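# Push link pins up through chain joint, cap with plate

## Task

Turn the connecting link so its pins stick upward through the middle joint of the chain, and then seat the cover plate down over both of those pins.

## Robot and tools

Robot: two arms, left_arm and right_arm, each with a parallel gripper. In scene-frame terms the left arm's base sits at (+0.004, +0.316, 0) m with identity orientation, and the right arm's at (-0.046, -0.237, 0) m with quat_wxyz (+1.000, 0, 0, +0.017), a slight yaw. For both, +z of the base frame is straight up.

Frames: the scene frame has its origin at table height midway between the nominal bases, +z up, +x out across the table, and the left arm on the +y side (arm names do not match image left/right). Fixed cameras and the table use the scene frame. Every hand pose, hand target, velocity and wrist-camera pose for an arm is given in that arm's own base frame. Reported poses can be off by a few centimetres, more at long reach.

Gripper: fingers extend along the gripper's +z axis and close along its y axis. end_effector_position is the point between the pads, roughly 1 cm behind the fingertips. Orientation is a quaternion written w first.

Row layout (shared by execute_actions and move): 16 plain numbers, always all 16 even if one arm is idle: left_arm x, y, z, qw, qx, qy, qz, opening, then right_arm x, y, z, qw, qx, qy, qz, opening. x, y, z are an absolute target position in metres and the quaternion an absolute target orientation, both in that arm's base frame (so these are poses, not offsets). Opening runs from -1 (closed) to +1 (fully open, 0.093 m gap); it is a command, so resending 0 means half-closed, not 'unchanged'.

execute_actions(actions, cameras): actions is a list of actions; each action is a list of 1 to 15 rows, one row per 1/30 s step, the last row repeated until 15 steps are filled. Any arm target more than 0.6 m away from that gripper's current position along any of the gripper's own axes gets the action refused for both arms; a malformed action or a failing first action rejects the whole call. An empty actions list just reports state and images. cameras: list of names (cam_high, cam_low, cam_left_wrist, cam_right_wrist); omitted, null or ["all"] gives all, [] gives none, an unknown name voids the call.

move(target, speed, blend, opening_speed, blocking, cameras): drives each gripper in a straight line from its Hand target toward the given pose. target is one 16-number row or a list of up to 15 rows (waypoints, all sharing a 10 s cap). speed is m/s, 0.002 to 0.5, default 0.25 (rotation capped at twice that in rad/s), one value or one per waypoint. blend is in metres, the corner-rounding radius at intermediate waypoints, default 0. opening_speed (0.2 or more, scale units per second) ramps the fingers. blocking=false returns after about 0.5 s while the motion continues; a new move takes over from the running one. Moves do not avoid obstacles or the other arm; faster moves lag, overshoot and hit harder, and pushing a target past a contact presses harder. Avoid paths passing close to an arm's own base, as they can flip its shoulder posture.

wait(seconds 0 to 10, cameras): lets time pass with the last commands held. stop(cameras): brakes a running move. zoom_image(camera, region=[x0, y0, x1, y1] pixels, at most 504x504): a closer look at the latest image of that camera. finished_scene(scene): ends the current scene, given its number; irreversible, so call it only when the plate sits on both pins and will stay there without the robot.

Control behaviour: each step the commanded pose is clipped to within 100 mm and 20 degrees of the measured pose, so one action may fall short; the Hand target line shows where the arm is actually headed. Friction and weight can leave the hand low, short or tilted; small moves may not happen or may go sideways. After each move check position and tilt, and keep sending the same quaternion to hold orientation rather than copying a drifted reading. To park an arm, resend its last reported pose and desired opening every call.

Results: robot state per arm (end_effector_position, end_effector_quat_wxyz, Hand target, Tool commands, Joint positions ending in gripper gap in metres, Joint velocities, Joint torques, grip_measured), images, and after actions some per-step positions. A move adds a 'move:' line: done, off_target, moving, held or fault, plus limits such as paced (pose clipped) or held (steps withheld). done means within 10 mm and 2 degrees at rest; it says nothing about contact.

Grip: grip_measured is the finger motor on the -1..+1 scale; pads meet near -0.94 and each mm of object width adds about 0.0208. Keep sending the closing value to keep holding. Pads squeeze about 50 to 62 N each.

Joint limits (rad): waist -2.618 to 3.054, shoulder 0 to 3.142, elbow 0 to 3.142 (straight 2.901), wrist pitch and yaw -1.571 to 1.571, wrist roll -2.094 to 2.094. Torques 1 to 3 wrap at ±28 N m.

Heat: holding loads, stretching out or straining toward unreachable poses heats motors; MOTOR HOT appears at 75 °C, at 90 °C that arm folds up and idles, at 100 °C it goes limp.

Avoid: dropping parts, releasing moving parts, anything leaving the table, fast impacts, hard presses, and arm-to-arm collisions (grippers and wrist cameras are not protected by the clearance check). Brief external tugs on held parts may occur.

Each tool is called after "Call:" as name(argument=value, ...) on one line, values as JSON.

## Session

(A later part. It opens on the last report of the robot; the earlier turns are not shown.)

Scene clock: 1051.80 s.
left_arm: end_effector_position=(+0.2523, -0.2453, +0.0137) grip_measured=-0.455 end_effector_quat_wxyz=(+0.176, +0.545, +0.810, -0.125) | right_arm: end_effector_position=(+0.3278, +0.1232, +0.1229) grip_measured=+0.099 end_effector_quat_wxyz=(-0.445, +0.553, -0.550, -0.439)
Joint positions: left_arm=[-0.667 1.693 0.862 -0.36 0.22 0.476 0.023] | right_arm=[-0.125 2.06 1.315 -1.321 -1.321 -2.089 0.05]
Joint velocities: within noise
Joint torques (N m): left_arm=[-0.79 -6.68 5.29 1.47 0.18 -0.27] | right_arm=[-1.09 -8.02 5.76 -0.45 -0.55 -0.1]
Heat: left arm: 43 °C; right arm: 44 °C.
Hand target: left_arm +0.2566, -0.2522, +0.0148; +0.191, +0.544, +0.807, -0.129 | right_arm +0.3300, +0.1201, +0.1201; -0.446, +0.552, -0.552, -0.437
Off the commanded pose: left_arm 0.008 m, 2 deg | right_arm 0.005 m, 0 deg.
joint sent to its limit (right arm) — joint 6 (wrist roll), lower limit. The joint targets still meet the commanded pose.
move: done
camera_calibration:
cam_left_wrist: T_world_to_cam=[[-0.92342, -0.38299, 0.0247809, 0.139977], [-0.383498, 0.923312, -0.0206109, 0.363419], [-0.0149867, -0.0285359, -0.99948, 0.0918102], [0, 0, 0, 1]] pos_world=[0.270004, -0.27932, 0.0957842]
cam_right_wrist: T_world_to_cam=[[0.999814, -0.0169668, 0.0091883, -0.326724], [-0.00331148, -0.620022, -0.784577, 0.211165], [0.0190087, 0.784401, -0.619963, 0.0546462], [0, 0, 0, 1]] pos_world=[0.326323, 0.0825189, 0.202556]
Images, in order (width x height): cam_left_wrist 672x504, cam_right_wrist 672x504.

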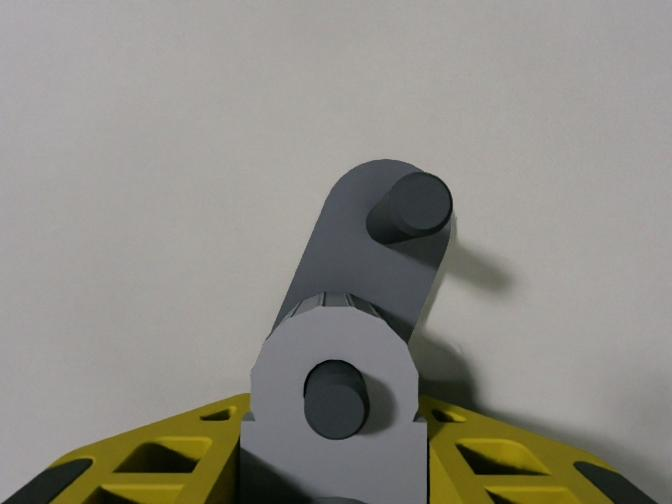

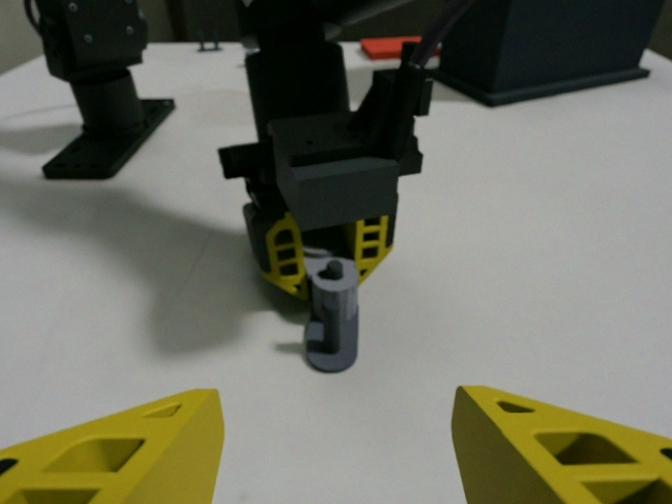

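Call:
move(target=[[0.2560,-0.2515,0.013,0.1914,0.5441,0.8066,-0.1291,-0.65,0.33,0.12,0.12,-0.446,0.553,-0.550,-0.439,0.1],[0.2560,-0.2510,0.014,0.1914,0.5441,0.8066,-0.1291,-0.1,0.33,0.12,0.12,-0.446,0.553,-0.550,-0.439,0.1]], speed=0.02, opening_speed=0.7, cameras=["cam_left_wrist","cam_right_wrist"])

Call:
zoom_image(camera="cam_right_wrist", region=[230, 200, 430, 380])

Scene clock: 1062.57 s.
left_arm: end_effector_position=(+0.2555, -0.2478, +0.0147) grip_measured=-0.102 end_effector_quat_wxyz=(+0.187, +0.545, +0.808, -0.126) | right_arm: end_effector_position=(+0.3278, +0.1232, +0.1229) grip_measured=+0.099 end_effector_quat_wxyz=(-0.445, +0.553, -0.550, -0.439)
Joint positions: left_arm=[-0.667 1.693 0.858 -0.335 0.22 0.476 0.04] | right_arm=[-0.125 2.06 1.315 -1.321 -1.321 -2.089 0.05]
Joint velocities: within noise
Joint torques (N m): left_arm=[-0.64 -6.99 5.09 1.28 0.19 -0.26] | right_arm=[-1.07 -7.99 5.57 -0.47 -0.58 -0.09]
Heat: left arm: 44 °C; right arm: 44 °C.
Hand target: left_arm +0.2559, -0.2510, +0.0140; +0.191, +0.544, +0.807, -0.129 | right_arm +0.3300, +0.1201, +0.1201; -0.446, +0.552, -0.552, -0.437
Off the commanded pose: left_arm 0.003 m, 1 deg | right_arm 0.005 m, 0 deg.
joint sent to its limit (right arm) — joint 6 (wrist roll), lower limit. The joint targets still meet the commanded pose.
move: done
camera_calibration:
cam_left_wrist: T_world_to_cam=[[-0.923744, -0.382735, 0.0145175, 0.142221], [-0.383007, 0.922926, -0.0389068, 0.367006], [0.00149236, -0.0415002, -0.999137, 0.085382], [0, 0, 0, 1]] pos_world=[0.271814, -0.280743, 0.0975227]
cam_right_wrist: T_world_to_cam=[[0.999814, -0.0169668, 0.0091883, -0.326724], [-0.00331148, -0.620022, -0.784577, 0.211165], [0.0190087, 0.784401, -0.619963, 0.0546462], [0, 0, 0, 1]] pos_world=[0.326323, 0.0825189, 0.202556]
Images, in order (width x height): cam_left_wrist 672x504, cam_right_wrist 672x504.

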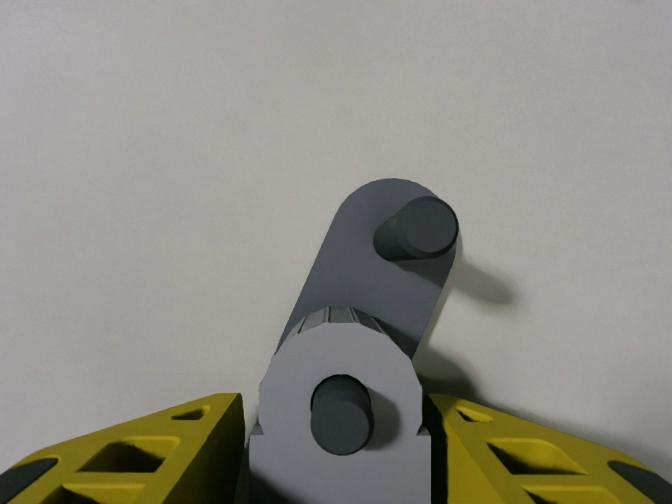

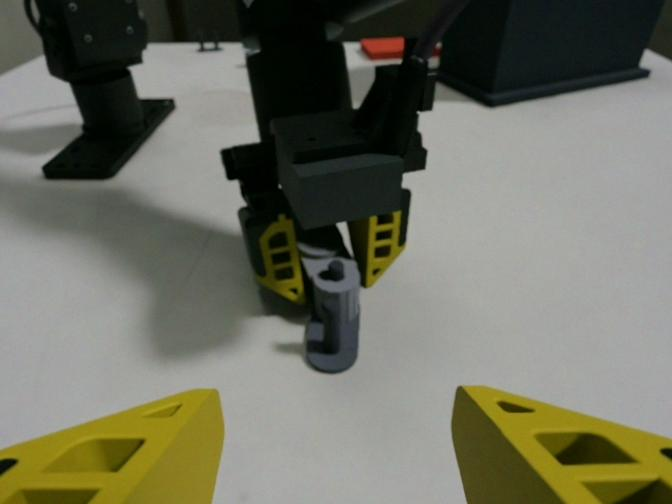

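Scaled by 2.520 from the camera's 672x504 image, which has a finer 960x720 frame.

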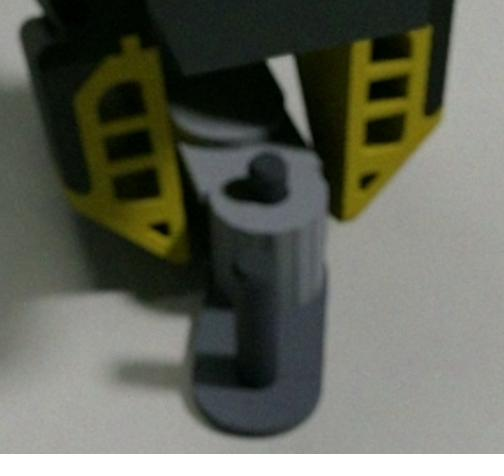

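Call:
move(target=[[0.2575,-0.2500,0.016,0.1914,0.5441,0.8066,-0.1291,0.2,0.33,0.12,0.12,-0.446,0.553,-0.550,-0.439,0.1],[0.2600,-0.2520,0.10,0.1914,0.5441,0.8066,-0.1291,0.2,0.33,0.12,0.12,-0.446,0.553,-0.550,-0.439,0.1],[0.24,-0.18,0.20,0.1914,0.5441,0.8066,-0.1291,0.2,0.33,0.12,0.12,-0.446,0.553,-0.550,-0.439,0.1]], speed=[0.05,0.1,0.2], blend=[0,0.02,0], opening_speed=1.0)

Scene clock: 1076.33 s.
left_arm: end_effector_position=(+0.2371, -0.1780, +0.1857) grip_measured=+0.198 end_effector_quat_wxyz=(+0.171, +0.542, +0.813, -0.124) | right_arm: end_effector_position=(+0.3278, +0.1232, +0.1229) grip_measured=+0.099 end_effector_quat_wxyz=(-0.445, +0.553, -0.550, -0.439)
Joint positions: left_arm=[-0.487 1.371 1.278 -1.151 0.278 0.643 0.055] | right_arm=[-0.125 2.06 1.315 -1.321 -1.321 -2.089 0.05]
Joint velocities: within noise
Joint torques (N m): left_arm=[0.66 -6.5 8.44 0.85 0.38 -0.06] | right_arm=[-1.2 -7.87 5.5 -0.42 -0.61 -0.06]
Heat: left arm: 44 °C; right arm: 44 °C.
Hand target: left_arm +0.2397, -0.1799, +0.2000; +0.192, +0.544, +0.806, -0.129 | right_arm +0.3300, +0.1201, +0.1201; -0.446, +0.552, -0.552, -0.437
Off the commanded pose: left_arm 0.015 m, 3 deg | right_arm 0.005 m, 0 deg.
joint sent to its limit (right arm) — joint 6 (wrist roll), lower limit. The joint targets still meet the commanded pose.
move: off_target (left_arm)
camera_calibration:
cam_left_wrist: T_world_to_cam=[[-0.920472, -0.389657, 0.0299891, 0.144593], [-0.390082, 0.920729, -0.00968915, 0.298036], [-0.0238364, -0.0206168, -0.999503, 0.268989], [0, 0, 0, 1]] pos_world=[0.255764, -0.212523, 0.267407]
cam_right_wrist: T_world_to_cam=[[0.999814, -0.0169668, 0.0091883, -0.326724], [-0.00331148, -0.620022, -0.784577, 0.211165], [0.0190087, 0.784401, -0.619963, 0.0546462], [0, 0, 0, 1]] pos_world=[0.326323, 0.0825189, 0.202556]

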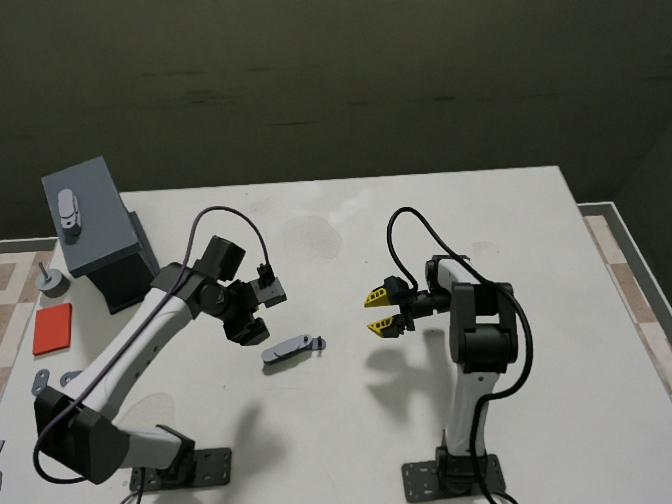

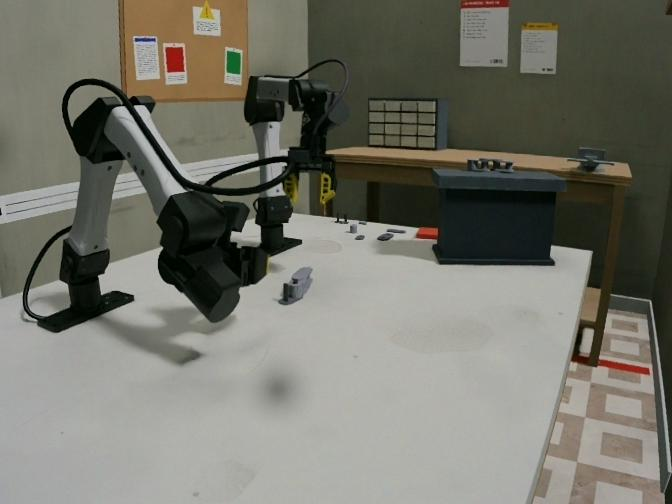

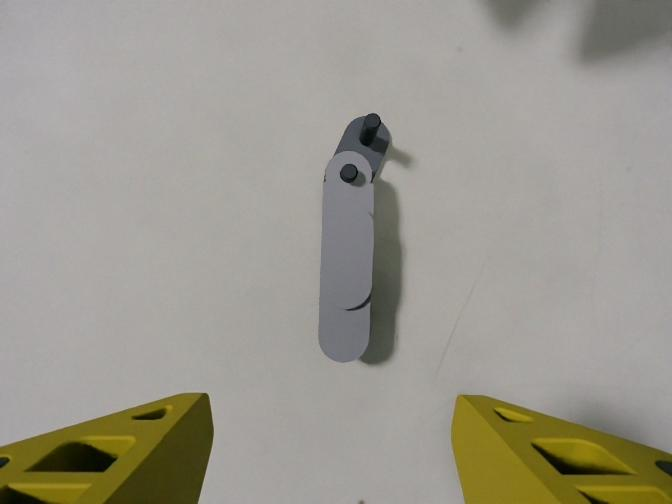

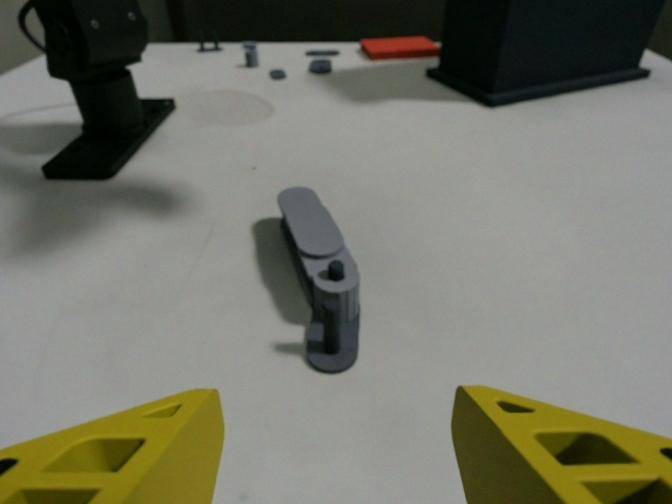

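Call:
move(target=[[0.27,0.0,0.33,0.28,0.0,0.96,0.0,0.2,0.25,0.0,0.22,0.39,0.0,0.92,0.0,0.1],[0.39,0.195,0.36,0.2918,-0.2307,0.9258,0.0727,0.2,0.25,0.0,0.22,0.39,0.0,0.92,0.0,0.1]], speed=0.22, blend=0.03, cameras=["cam_left_wrist","cam_low"])

Scene clock: 1095.87 s.
left_arm: end_effector_position=(+0.3905, +0.1905, +0.3546) grip_measured=+0.198 end_effector_quat_wxyz=(+0.308, -0.221, +0.923, +0.070) | right_arm: end_effector_position=(+0.2510, -0.0004, +0.2162) grip_measured=+0.099 end_effector_quat_wxyz=(+0.393, -0.002, +0.919, +0.002)
Joint positions: left_arm=[0.453 1.995 2.635 -1.569 -0.002 -0.015 0.055] | right_arm=[-0.008 0.802 0.886 -0.845 -0.01 -0.007 0.05]
Joint velocities: within noise
Joint torques (N m): left_arm=[0.2 -8.46 6.61 1.46 -0.15 -0.28] | right_arm=[0.36 0.5 9.59 1.62 0.1 0.07]
Heat: left arm: 43 °C; right arm: 44 °C.
Hand target: left_arm +0.3896, +0.1948, +0.3594; +0.315, -0.229, +0.918, +0.078 | right_arm +0.2500, -0.0001, +0.2199; +0.390, +0.000, +0.921, +0.000
Off the commanded pose: left_arm 0.007 m, 2 deg | right_arm 0.004 m, 0 deg.
joint sent to its limit (left arm) — joint 4 (wrist pitch), lower limit. The joint targets are off in orientation, not in position.
move: done
camera_calibration:
cam_left_wrist: T_world_to_cam=[[0.455393, -0.889988, 0.0231944, -0.0152417], [-0.86499, -0.448469, -0.225095, 0.54287], [0.210734, 0.0824438, -0.974061, 0.328746], [0, 0, 0, 1]] pos_world=[0.407241, 0.202792, 0.442769]
Images, in order (width x height): cam_low 672x504, cam_left_wrist 672x504.

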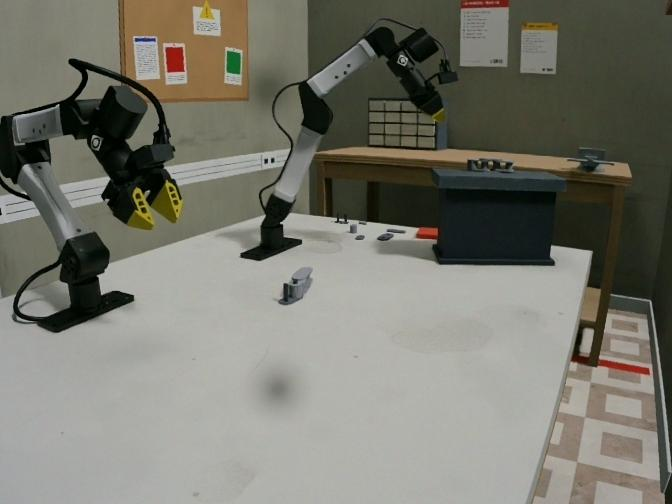

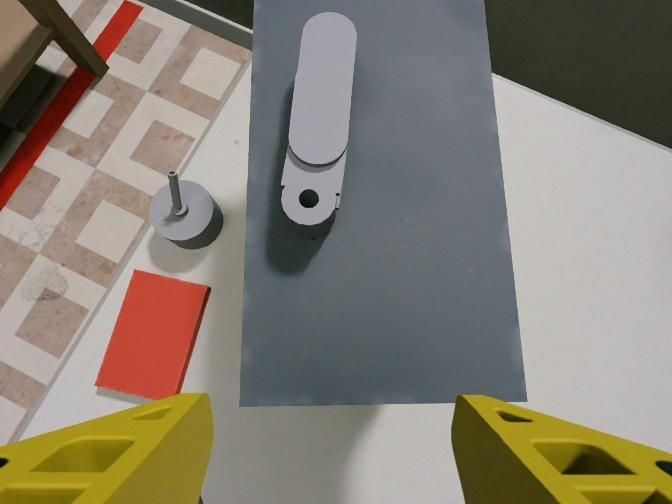

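Call:
move(target=[[0.45,0.235,0.32,0.3756,-0.1763,0.9069,0.0730,0.1,0.25,0.0,0.22,0.39,0.0,0.92,0.0,0.1],[0.482,0.252,0.292,0.3756,-0.1763,0.9069,0.0730,0.1,0.25,0.0,0.22,0.39,0.0,0.92,0.0,0.1]], speed=0.1, blend=0.01, cameras=["cam_left_wrist","cam_low"])

Call:
zoom_image(camera="cam_low", region=[420, 100, 540, 190])

Scene clock: 1116.53 s.
left_arm: end_effector_position=(+0.4762, +0.2482, +0.2804) grip_measured=+0.102 end_effector_quat_wxyz=(+0.355, -0.183, +0.914, +0.071) | right_arm: end_effector_position=(+0.2510, -0.0004, +0.2161) grip_measured=+0.099 end_effector_quat_wxyz=(+0.393, -0.001, +0.919, +0.002)
Joint positions: left_arm=[0.503 2.087 2.327 -1.073 0.072 0.079 0.05] | right_arm=[-0.008 0.802 0.886 -0.846 -0.01 -0.007 0.05]
Joint velocities: within noise
Joint torques (N m): left_arm=[0.47 -11.11 8.12 1.86 0.2 -0.06] | right_arm=[0.17 0.29 9.54 1.66 0.07 0.02]
Heat: left arm: 45 °C; right arm: 45 °C.
Hand target: left_arm +0.4814, +0.2518, +0.2920; +0.376, -0.176, +0.907, +0.073 | right_arm +0.2500, +0.0000, +0.2199; +0.390, +0.000, +0.921, +0.000
Off the commanded pose: left_arm 0.013 m, 3 deg | right_arm 0.004 m, 0 deg.
move: off_target (left_arm)
camera_calibration:
cam_left_wrist: T_world_to_cam=[[0.390152, -0.920612, 0.0159933, 0.039503], [-0.870534, -0.374476, -0.319278, 0.636888], [0.29992, 0.110644, -0.947526, 0.176802], [0, 0, 0, 1]] pos_world=[0.485994, 0.255304, 0.370237]
Images, in order (width x height): cam_low 672x504, cam_left_wrist 672x504.

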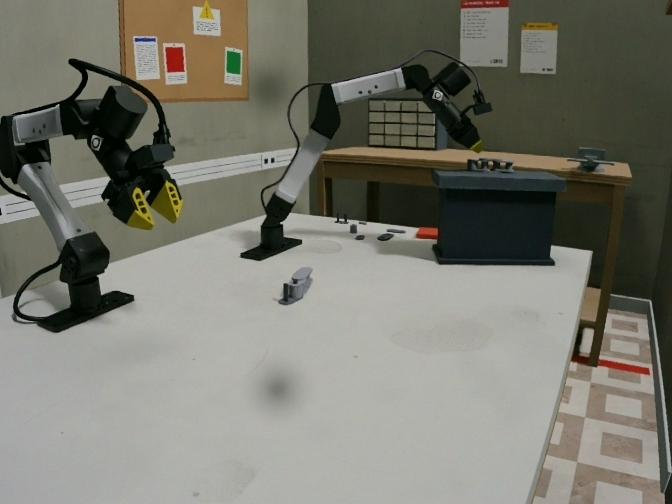

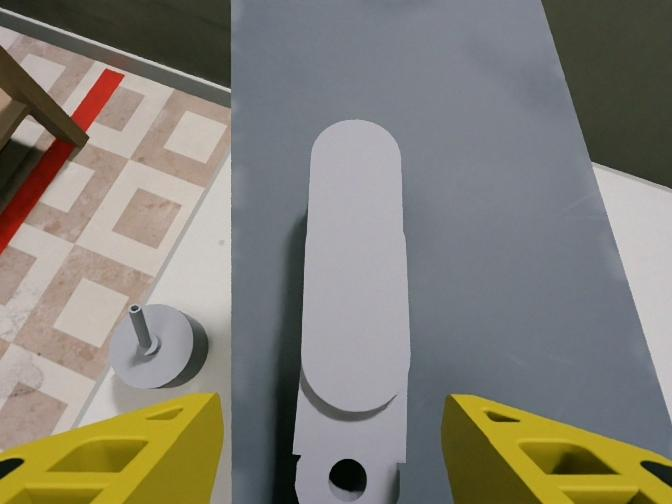

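Scaled by 4.200 from the camera's 672x504 image, which has a finer 960x720 frame.

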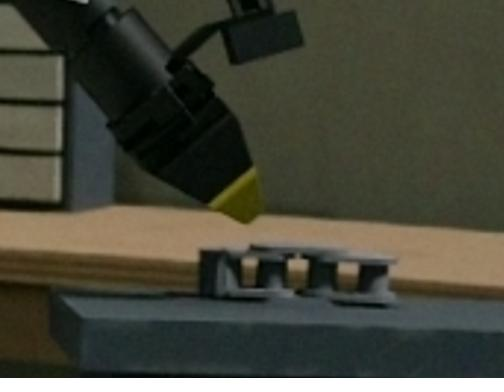

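Call:
move(target=[[0.4900,0.2500,0.254,0.3756,-0.1683,0.9084,0.0697,0.1,0.25,0.0,0.22,0.39,0.0,0.92,0.0,0.1]], speed=0.06, cameras=["cam_left_wrist","cam_low"])

Call:
zoom_image(camera="cam_low", region=[420, 100, 540, 190])

Scene clock: 1129.77 s.
left_arm: end_effector_position=(+0.4896, +0.2544, +0.2346) grip_measured=+0.102 end_effector_quat_wxyz=(+0.351, -0.179, +0.916, +0.069) | right_arm: end_effector_position=(+0.2510, -0.0004, +0.2161) grip_measured=+0.099 end_effector_quat_wxyz=(+0.393, -0.001, +0.919, +0.002)
Joint positions: left_arm=[0.503 2.078 2.122 -0.886 0.078 0.087 0.05] | right_arm=[-0.008 0.802 0.886 -0.846 -0.01 -0.007 0.05]
Joint velocities: within noise
Joint torques (N m): left_arm=[-0.39 -15.8 5.44 1.85 0.19 -0.07] | right_arm=[0.29 0.35 9.46 1.62 0.08 0.07]
Heat: left arm: 47 °C; right arm: 46 °C.
Hand target: left_arm +0.4896, +0.2500, +0.2540; +0.375, -0.168, +0.909, +0.070 | right_arm +0.2500, +0.0000, +0.2199; +0.390, +0.000, +0.921, +0.000
Off the commanded pose: left_arm 0.020 m, 3 deg | right_arm 0.004 m, 0 deg.
move: off_target (left_arm)
camera_calibration:
cam_left_wrist: T_world_to_cam=[[0.381544, -0.924203, 0.0165289, 0.0457188], [-0.876258, -0.367328, -0.311837, 0.635457], [0.294272, 0.104496, -0.949992, 0.13357], [0, 0, 0, 1]] pos_world=[0.500075, 0.261717, 0.324294]
Images, in order (width x height): cam_low 672x504, cam_left_wrist 672x504.

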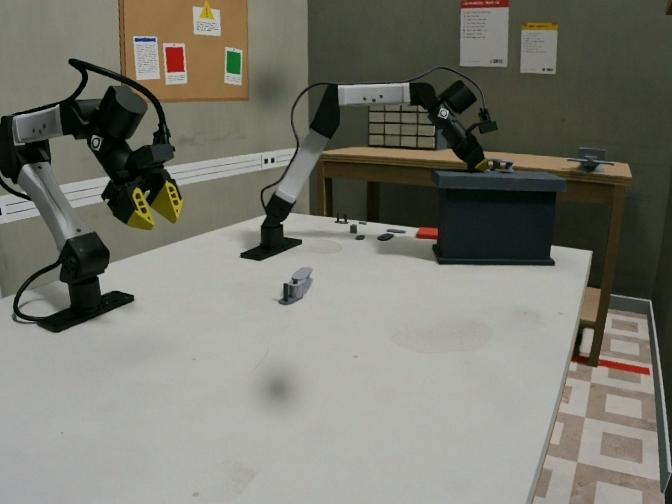

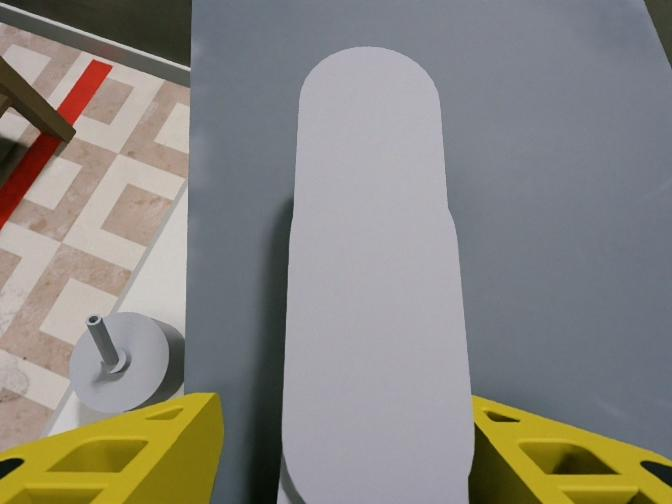

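Scaled by 4.200 from the camera's 672x504 image, which has a finer 960x720 frame.

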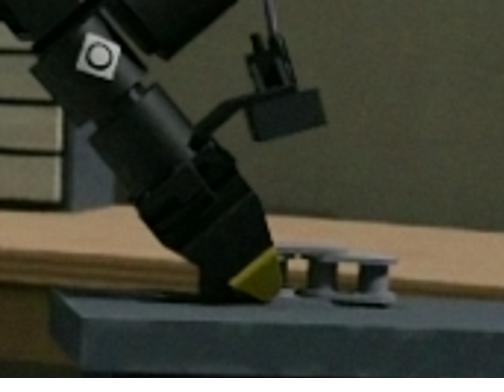

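Call:
move(target=[[0.4870,0.2400,0.258,0.3756,-0.1683,0.9084,0.0697,0.1,0.25,0.0,0.22,0.39,0.0,0.92,0.0,0.1]], speed=0.05, cameras=["cam_left_wrist"])

Scene clock: 1145.93 s.
left_arm: end_effector_position=(+0.4902, +0.2478, +0.2334) grip_measured=+0.102 end_effector_quat_wxyz=(+0.353, -0.174, +0.917, +0.067) | right_arm: end_effector_position=(+0.2510, -0.0004, +0.2161) grip_measured=+0.099 end_effector_quat_wxyz=(+0.393, -0.001, +0.919, +0.002)
Joint positions: left_arm=[0.492 2.062 2.092 -0.87 0.078 0.087 0.05] | right_arm=[-0.008 0.802 0.886 -0.846 -0.01 -0.007 0.05]
Joint velocities: within noise
Joint torques (N m): left_arm=[-1.01 -17.1 5.45 1.68 0.08 -0.21] | right_arm=[0.32 0.57 9.5 1.64 0.08 0.11]
Heat: left arm: 53 °C; right arm: 47 °C.
Hand target: left_arm +0.4870, +0.2401, +0.2575; +0.375, -0.168, +0.909, +0.070 | right_arm +0.2500, +0.0000, +0.2199; +0.390, +0.000, +0.921, +0.000
Off the commanded pose: left_arm 0.026 m, 3 deg | right_arm 0.004 m, 0 deg.
move: off_target (left_arm)
camera_calibration:
cam_left_wrist: T_world_to_cam=[[0.371036, -0.928469, 0.0166414, 0.0455266], [-0.879896, -0.357241, -0.313307, 0.632844], [0.296841, 0.101606, -0.949506, 0.132329], [0, 0, 0, 1]] pos_world=[0.500664, 0.254903, 0.323164]
Images, in order (width x height): cam_left_wrist 672x504.

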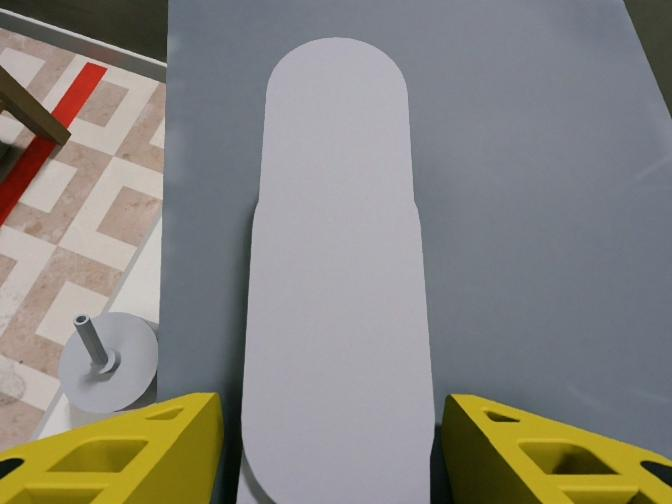

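Call:
move(target=[[0.4870,0.2400,0.258,0.3756,-0.1683,0.9084,0.0697,-0.65,0.25,0.0,0.22,0.39,0.0,0.92,0.0,0.1]], speed=0.05, opening_speed=1.0, cameras=[])

Call:
move(target=[[0.4800,0.2400,0.310,0.3756,-0.1683,0.9084,0.0697,-0.65,0.25,0.0,0.22,0.39,0.0,0.92,0.0,0.1]], speed=0.08, cameras=["cam_left_wrist","cam_low"])

Scene clock: 1156.23 s.
left_arm: end_effector_position=(+0.4907, +0.2468, +0.2334) grip_measured=-0.460 end_effector_quat_wxyz=(+0.353, -0.173, +0.917, +0.066) | right_arm: end_effector_position=(+0.2510, -0.0004, +0.2161) grip_measured=+0.099 end_effector_quat_wxyz=(+0.393, -0.001, +0.919, +0.002)
Joint positions: left_arm=[0.49 2.062 2.092 -0.87 0.078 0.087 0.023] | right_arm=[-0.008 0.802 0.886 -0.846 -0.01 -0.007 0.05]
Joint velocities: within noise
Joint torques (N m): left_arm=[-0.81 -17.14 5.45 1.68 0.08 -0.21] | right_arm=[0.16 0.31 9.65 1.65 0.06 0.04]
Heat: left arm: 59 °C; right arm: 47 °C.
Hand target: left_arm +0.4870, +0.2400, +0.2575; +0.375, -0.168, +0.909, +0.070 | right_arm +0.2500, +0.0000, +0.2199; +0.390, +0.000, +0.921, +0.000
Off the commanded pose: left_arm 0.026 m, 3 deg | right_arm 0.004 m, 0 deg.
move: off_target (left_arm)
No camera images: "cameras" was empty.

Scene clock: 1157.60 s.
left_arm: end_effector_position=(+0.4676, +0.2345, +0.2791) grip_measured=-0.460 end_effector_quat_wxyz=(+0.324, -0.177, +0.928, +0.057) | right_arm: end_effector_position=(+0.2510, -0.0004, +0.2161) grip_measured=+0.099 end_effector_quat_wxyz=(+0.393, -0.001, +0.919, +0.002)
Joint positions: left_arm=[0.49 2.12 2.423 -1.209 0.078 0.087 0.023] | right_arm=[-0.008 0.802 0.886 -0.846 -0.01 -0.007 0.05]
Joint velocities: within noise
Joint torques (N m): left_arm=[-0.06 -12.86 9.21 2.14 0.13 -0.14] | right_arm=[0.39 0.51 9.55 1.67 0.12 0]
Heat: left arm: 60 °C; right arm: 47 °C.
Hand target: left_arm +0.4775, +0.2387, +0.3103; +0.375, -0.168, +0.909, +0.070 | right_arm +0.2500, +0.0000, +0.2199; +0.390, +0.000, +0.921, +0.000
Off the commanded pose: left_arm 0.034 m, 7 deg | right_arm 0.004 m, 0 deg.
move: off_target (left_arm)
camera_calibration:
cam_left_wrist: T_world_to_cam=[[0.370423, -0.928557, 0.0238339, 0.0391536], [-0.896739, -0.364184, -0.251453, 0.614747], [0.242169, 0.0717714, -0.967576, 0.221344], [0, 0, 0, 1]] pos_world=[0.483161, 0.244351, 0.367814]
Images, in order (width x height): cam_low 672x504, cam_left_wrist 672x504.

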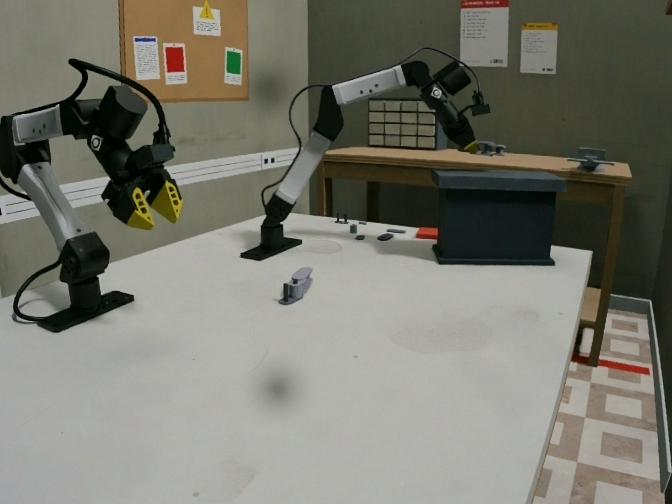

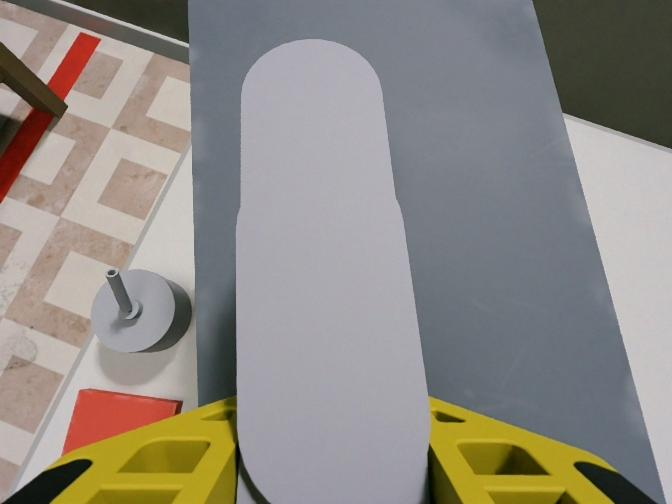

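Call:
move(target=[[0.38,0.18,0.33,0.3514,-0.1683,0.918,0.0697,-0.65,0.20,-0.12,0.25,0.39,0.0,0.92,0.0,0.1],[0.31,0.0,0.27,0.3368,0.3193,0.8773,-0.1226,-0.65,0.20,-0.12,0.25,0.39,0.0,0.92,0.0,0.1],[0.25,-0.36,0.12,0.2304,0.7152,0.6001,-0.2745,-0.65,0.20,-0.12,0.25,0.39,0.0,0.92,0.0,0.1],[0.243,-0.412,0.045,0.2304,0.7152,0.6001,-0.2745,-0.65,0.20,-0.12,0.25,0.39,0.0,0.92,0.0,0.1]], speed=[0.2,0.2,0.2,0.1], blend=[0.03,0.03,0.02,0])

Scene clock: 1186.23 s.
left_arm: end_effector_position=(+0.2345, -0.3937, +0.0291) grip_measured=-0.460 end_effector_quat_wxyz=(+0.192, +0.716, +0.618, -0.263) | right_arm: end_effector_position=(+0.2009, -0.1201, +0.2455) grip_measured=+0.099 end_effector_quat_wxyz=(+0.389, +0.000, +0.921, -0.002)
Joint positions: left_arm=[-0.848 2.034 1.296 -0.407 0.526 0.754 0.023] | right_arm=[-0.98 0.98 1.123 -1.191 -0.636 -0.805 0.05]
Joint velocities: within noise
Joint torques (N m): left_arm=[-0.65 -11.26 7.58 1.66 0.54 -0.22] | right_arm=[-0.85 -0.36 8.81 1.13 -0.5 -0.11]
Heat: left arm: 61 °C; right arm: 48 °C.
Hand target: left_arm +0.2422, -0.4107, +0.0460; +0.230, +0.716, +0.600, -0.274 | right_arm +0.2001, -0.1200, +0.2499; +0.390, +0.000, +0.921, +0.000
Off the commanded pose: left_arm 0.026 m, 5 deg | right_arm 0.005 m, 0 deg.
move: off_target (left_arm)
camera_calibration:
cam_left_wrist: T_world_to_cam=[[-0.985252, 0.157691, 0.0664203, 0.292429], [0.137267, 0.960165, -0.243395, 0.392787], [-0.102156, -0.230689, -0.96765, 0.0426345], [0, 0, 0, 1]] pos_world=[0.238555, -0.413419, 0.117435]
cam_right_wrist: T_world_to_cam=[[-0.0130889, -0.999856, 0.0108215, -0.120048], [-0.939276, 0.00858293, -0.343055, 0.311242], [0.342913, -0.0146546, -0.939253, 0.241312], [0, 0, 0, 1]] pos_world=[0.208022, -0.119165, 0.334725]

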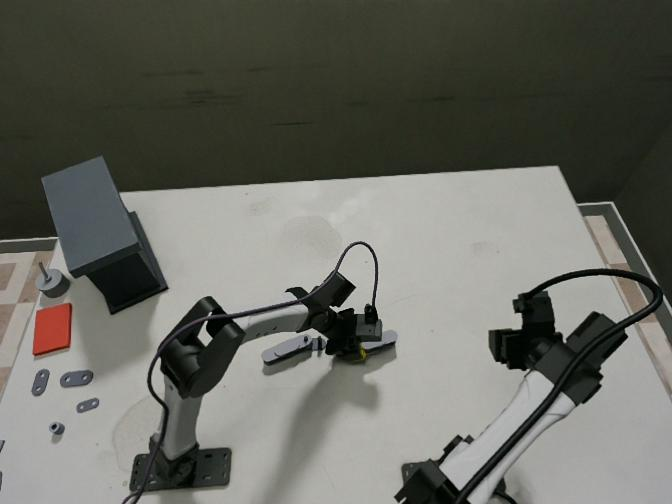

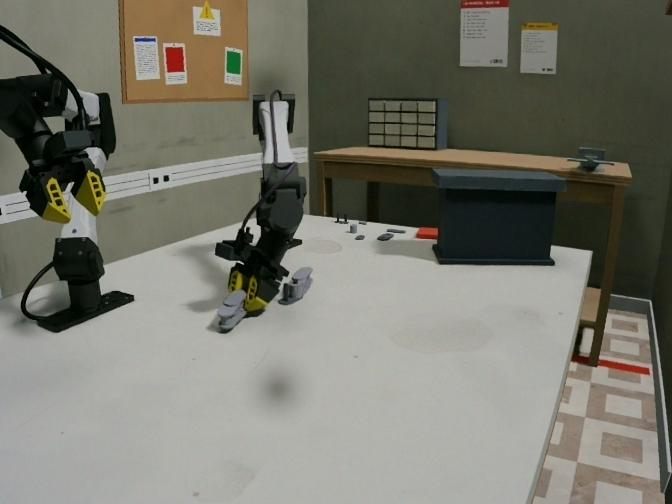

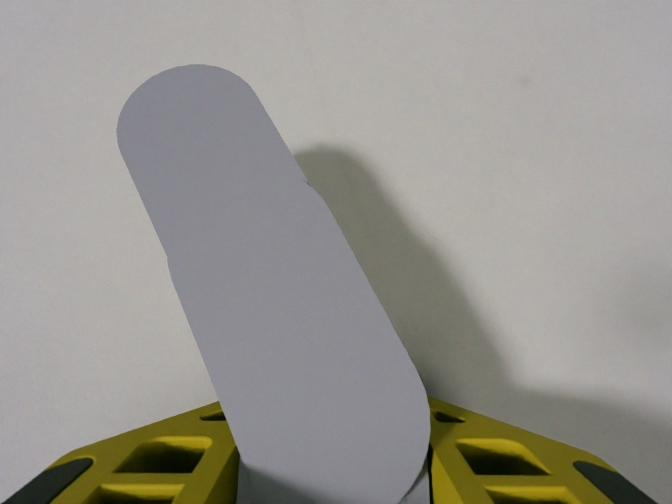

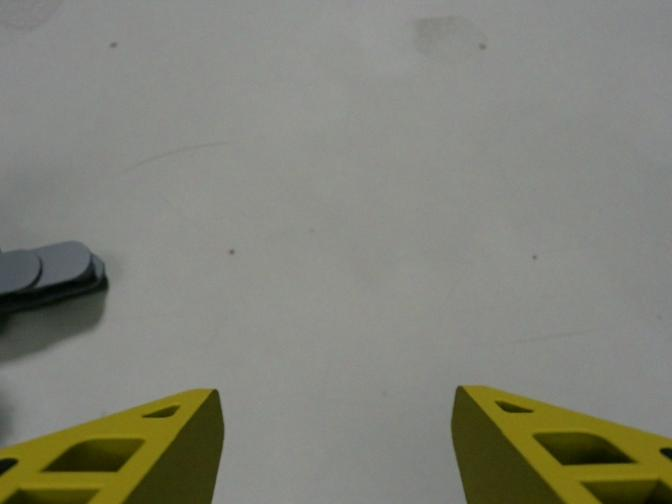

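Call:
move(target=[[0.243,-0.412,0.037,0.2512,0.7051,0.5917,-0.2993,-0.65,0.20,-0.12,0.25,0.39,0.0,0.92,0.0,0.1]], speed=0.05, cameras=["cam_low"])

Call:
zoom_image(camera="cam_low", region=[200, 240, 330, 350])

Scene clock: 1194.57 s.
left_arm: end_effector_position=(+0.2374, -0.4001, +0.0244) grip_measured=-0.460 end_effector_quat_wxyz=(+0.220, +0.712, +0.608, -0.274) | right_arm: end_effector_position=(+0.2010, -0.1200, +0.2455) grip_measured=+0.099 end_effector_quat_wxyz=(+0.389, +0.000, +0.921, -0.002)
Joint positions: left_arm=[-0.845 2.04 1.247 -0.285 0.548 0.741 0.023] | right_arm=[-0.98 0.98 1.123 -1.191 -0.637 -0.805 0.05]
Joint velocities: within noise
Joint torques (N m): left_arm=[0.76 -11.04 5.89 1.82 0.86 -0.27] | right_arm=[-1.11 -0.34 8.84 1.13 -0.5 -0.08]
Heat: left arm: 61 °C; right arm: 48 °C.
Hand target: left_arm +0.2425, -0.4110, +0.0376; +0.249, +0.707, +0.591, -0.298 | right_arm +0.2001, -0.1199, +0.2499; +0.390, +0.000, +0.921, +0.000
Off the commanded pose: left_arm 0.018 m, 5 deg | right_arm 0.005 m, 0 deg.
move: off_target (left_arm)
Images, in order (width x height): cam_low 672x504.

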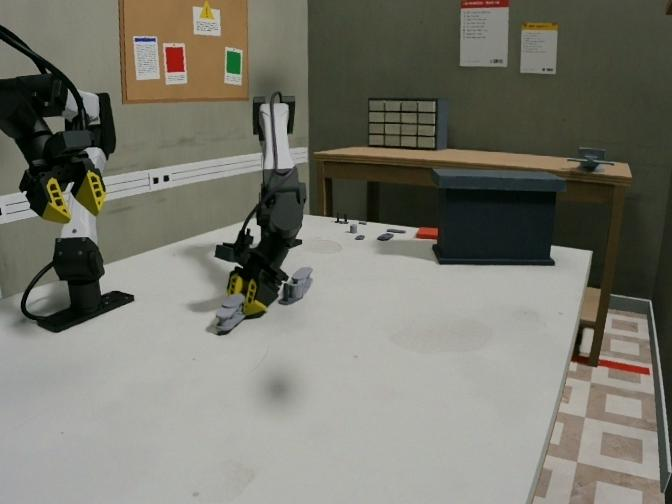

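Scaled by 3.877 from the camera's 672x504 image, which has a finer 960x720 frame.

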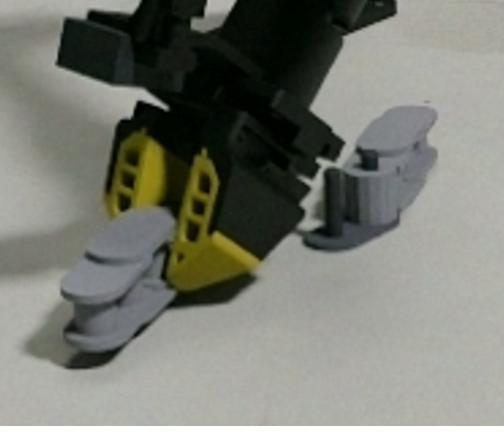

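Call:
move(target=[[0.243,-0.412,0.024,0.2512,0.7051,0.5917,-0.2993,-0.65,0.20,-0.12,0.25,0.39,0.0,0.92,0.0,0.1]], speed=0.03, cameras=["cam_low"])

Call:
zoom_image(camera="cam_low", region=[200, 240, 330, 350])

Scene clock: 1201.43 s.
left_arm: end_effector_position=(+0.2375, -0.4020, +0.0141) grip_measured=-0.460 end_effector_quat_wxyz=(+0.224, +0.711, +0.605, -0.278) | right_arm: end_effector_position=(+0.2010, -0.1200, +0.2455) grip_measured=+0.099 end_effector_quat_wxyz=(+0.389, +0.000, +0.921, -0.002)
Joint positions: left_arm=[-0.845 2.065 1.229 -0.233 0.557 0.74 0.023] | right_arm=[-0.98 0.98 1.123 -1.191 -0.637 -0.805 0.05]
Joint velocities: within noise
Joint torques (N m): left_arm=[0.73 -10.76 5.68 1.85 0.78 -0.26] | right_arm=[-1.02 -0.32 8.68 1.13 -0.49 -0.02]
Heat: left arm: 60 °C; right arm: 48 °C.
Hand target: left_arm +0.2426, -0.4112, +0.0244; +0.250, +0.706, +0.591, -0.298 | right_arm +0.2001, -0.1199, +0.2499; +0.390, +0.000, +0.921, +0.000
Off the commanded pose: left_arm 0.015 m, 4 deg | right_arm 0.005 m, 0 deg.
move: off_target (left_arm)
Images, in order (width x height): cam_low 672x504.

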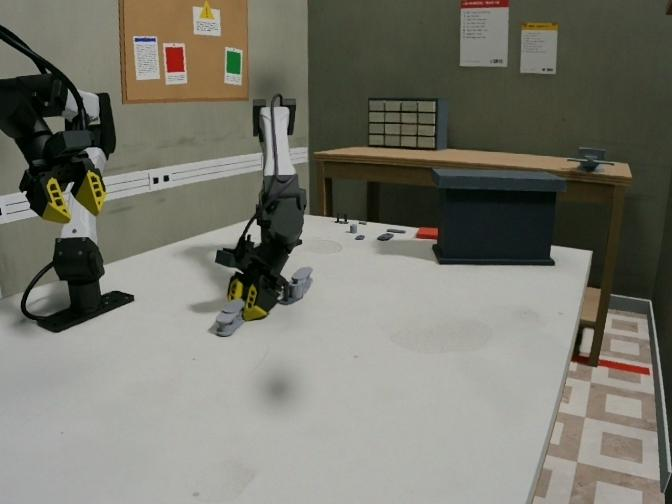

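Scaled by 3.877 from the camera's 672x504 image, which has a finer 960x720 frame.

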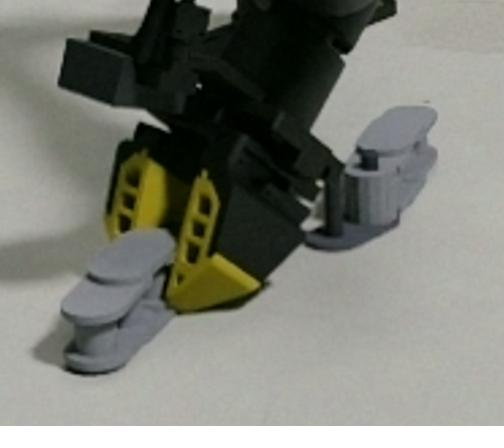

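Call:
move(target=[[0.243,-0.412,0.0195,0.2512,0.7051,0.5917,-0.2993,-0.65,0.20,-0.12,0.25,0.39,0.0,0.92,0.0,0.1]], speed=0.03, cameras=["cam_low","cam_left_wrist"])

Call:
zoom_image(camera="cam_low", region=[200, 240, 330, 350])

Scene clock: 1208.63 s.
left_arm: end_effector_position=(+0.2391, -0.4048, +0.0135) grip_measured=-0.460 end_effector_quat_wxyz=(+0.231, +0.711, +0.602, -0.280) | right_arm: end_effector_position=(+0.2010, -0.1200, +0.2455) grip_measured=+0.099 end_effector_quat_wxyz=(+0.389, +0.000, +0.921, -0.002)
Joint positions: left_arm=[-0.845 2.072 1.229 -0.212 0.561 0.739 0.023] | right_arm=[-0.98 0.98 1.123 -1.191 -0.637 -0.805 0.05]
Joint velocities: within noise
Joint torques (N m): left_arm=[0.72 -10.51 5.2 1.74 0.74 -0.27] | right_arm=[-1.02 -0.4 8.72 1.12 -0.47 -0.09]
Heat: left arm: 59 °C; right arm: 48 °C.
Hand target: left_arm +0.2428, -0.4116, +0.0198; +0.250, +0.706, +0.591, -0.299 | right_arm +0.2001, -0.1199, +0.2499; +0.390, +0.000, +0.921, +0.000
Off the commanded pose: left_arm 0.010 m, 4 deg | right_arm 0.005 m, 0 deg.
move: off_target (left_arm)
camera_calibration:
cam_left_wrist: T_world_to_cam=[[-0.986186, 0.163563, 0.0261629, 0.302909], [0.146635, 0.935528, -0.32138, 0.38781], [-0.0770421, -0.313104, -0.946589, -0.0141249], [0, 0, 0, 1]] pos_world=[0.24077, -0.416775, 0.103339]
Images, in order (width x height): cam_low 672x504, cam_left_wrist 672x504.

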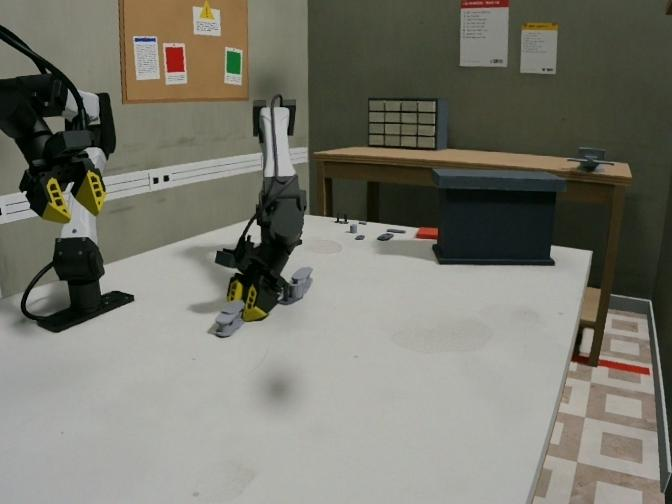

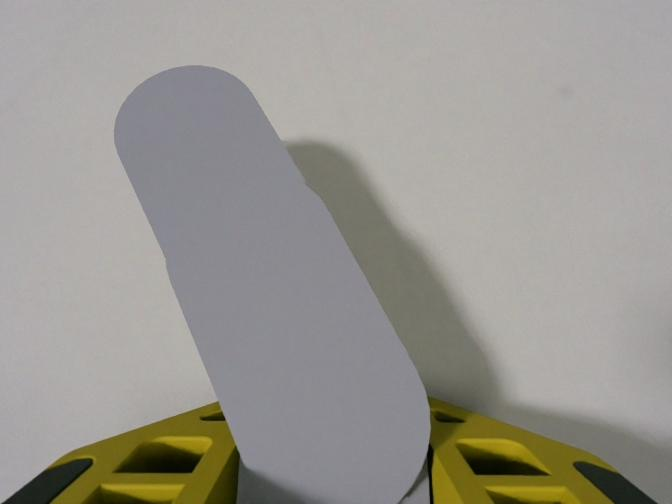

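Scaled by 3.877 from the camera's 672x504 image, which has a finer 960x720 frame.

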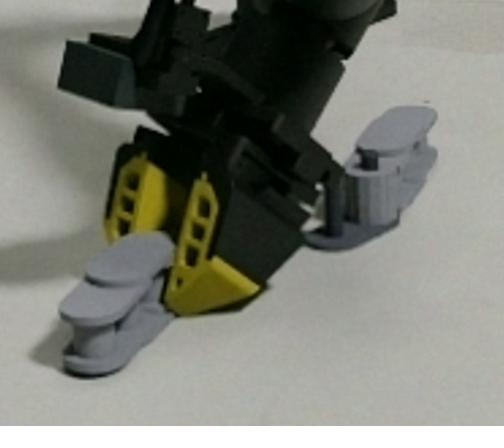

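Call:
move(target=[[0.241,-0.408,0.018,0.2512,0.7051,0.5917,-0.2993,0.0,0.20,-0.12,0.25,0.39,0.0,0.92,0.0,0.1],[0.252,-0.428,0.09,0.2512,0.7051,0.5917,-0.2993,0.1,0.20,-0.12,0.25,0.39,0.0,0.92,0.0,0.1],[0.245,-0.40,0.20,0.2512,0.7051,0.5917,-0.2993,0.1,0.20,-0.12,0.25,0.39,0.0,0.92,0.0,0.1]], speed=[0.03,0.08,0.15], blend=[0,0.02,0], opening_speed=1.0)

Scene clock: 1223.97 s.
left_arm: end_effector_position=(+0.2429, -0.3988, +0.1709) grip_measured=+0.098 end_effector_quat_wxyz=(+0.220, +0.704, +0.608, -0.294) | right_arm: end_effector_position=(+0.2010, -0.1200, +0.2455) grip_measured=+0.099 end_effector_quat_wxyz=(+0.389, +0.000, +0.921, -0.002)
Joint positions: left_arm=[-0.82 1.899 1.642 -0.825 0.597 0.743 0.05] | right_arm=[-0.98 0.98 1.123 -1.191 -0.637 -0.805 0.05]
Joint velocities: within noise
Joint torques (N m): left_arm=[0.54 -14.28 8.62 1.15 0.53 -0.07] | right_arm=[-0.9 -0.28 8.84 1.11 -0.52 -0.06]
Heat: left arm: 57 °C; right arm: 47 °C.
Hand target: left_arm +0.2445, -0.3995, +0.1994; +0.251, +0.705, +0.592, -0.299 | right_arm +0.2001, -0.1200, +0.2499; +0.390, +0.000, +0.921, +0.000
Off the commanded pose: left_arm 0.029 m, 4 deg | right_arm 0.005 m, 0 deg.
move: off_target (left_arm); blend cut to 0 m at target 2; target 2's new opening was sent with left_arm's hand 0.033 m and 4 deg from that target
camera_calibration:
cam_left_wrist: T_world_to_cam=[[-0.98528, 0.158299, 0.0645297, 0.292702], [0.128839, 0.935745, -0.3283, 0.437869], [-0.112353, -0.315154, -0.942367, 0.144023], [0, 0, 0, 1]] pos_world=[0.248161, -0.410679, 0.260587]
cam_right_wrist: T_world_to_cam=[[-0.0129014, -0.99986, 0.010634, -0.119995], [-0.939183, 0.00846721, -0.343312, 0.311314], [0.343174, -0.0144165, -0.939161, 0.241286], [0, 0, 0, 1]] pos_world=[0.20803, -0.119136, 0.33476]

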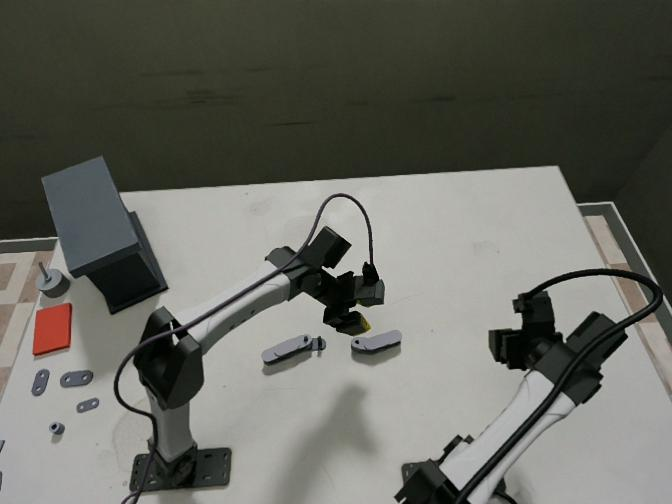

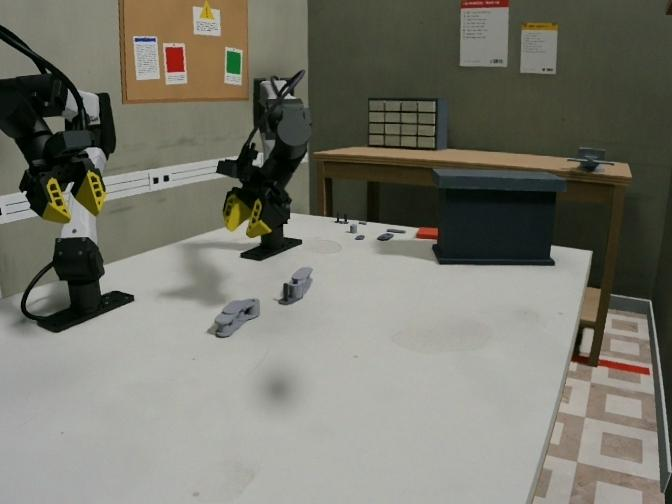

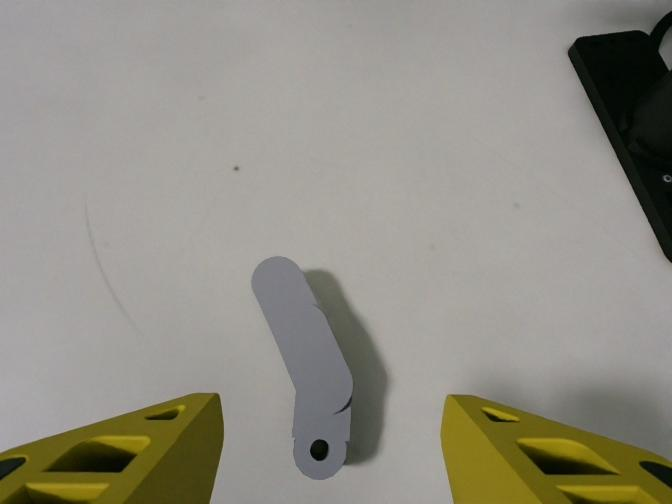

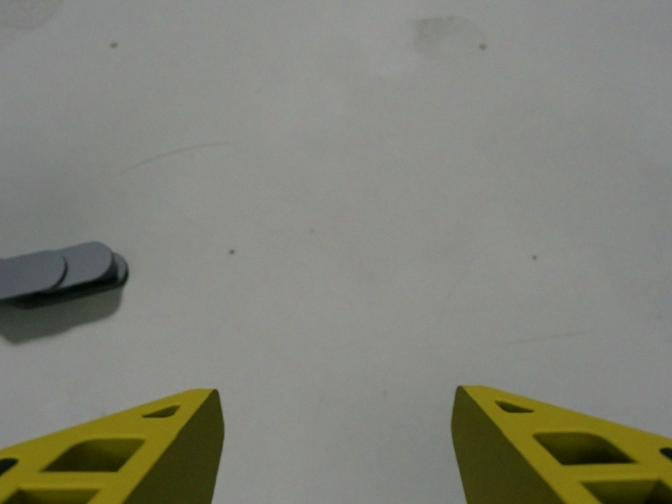

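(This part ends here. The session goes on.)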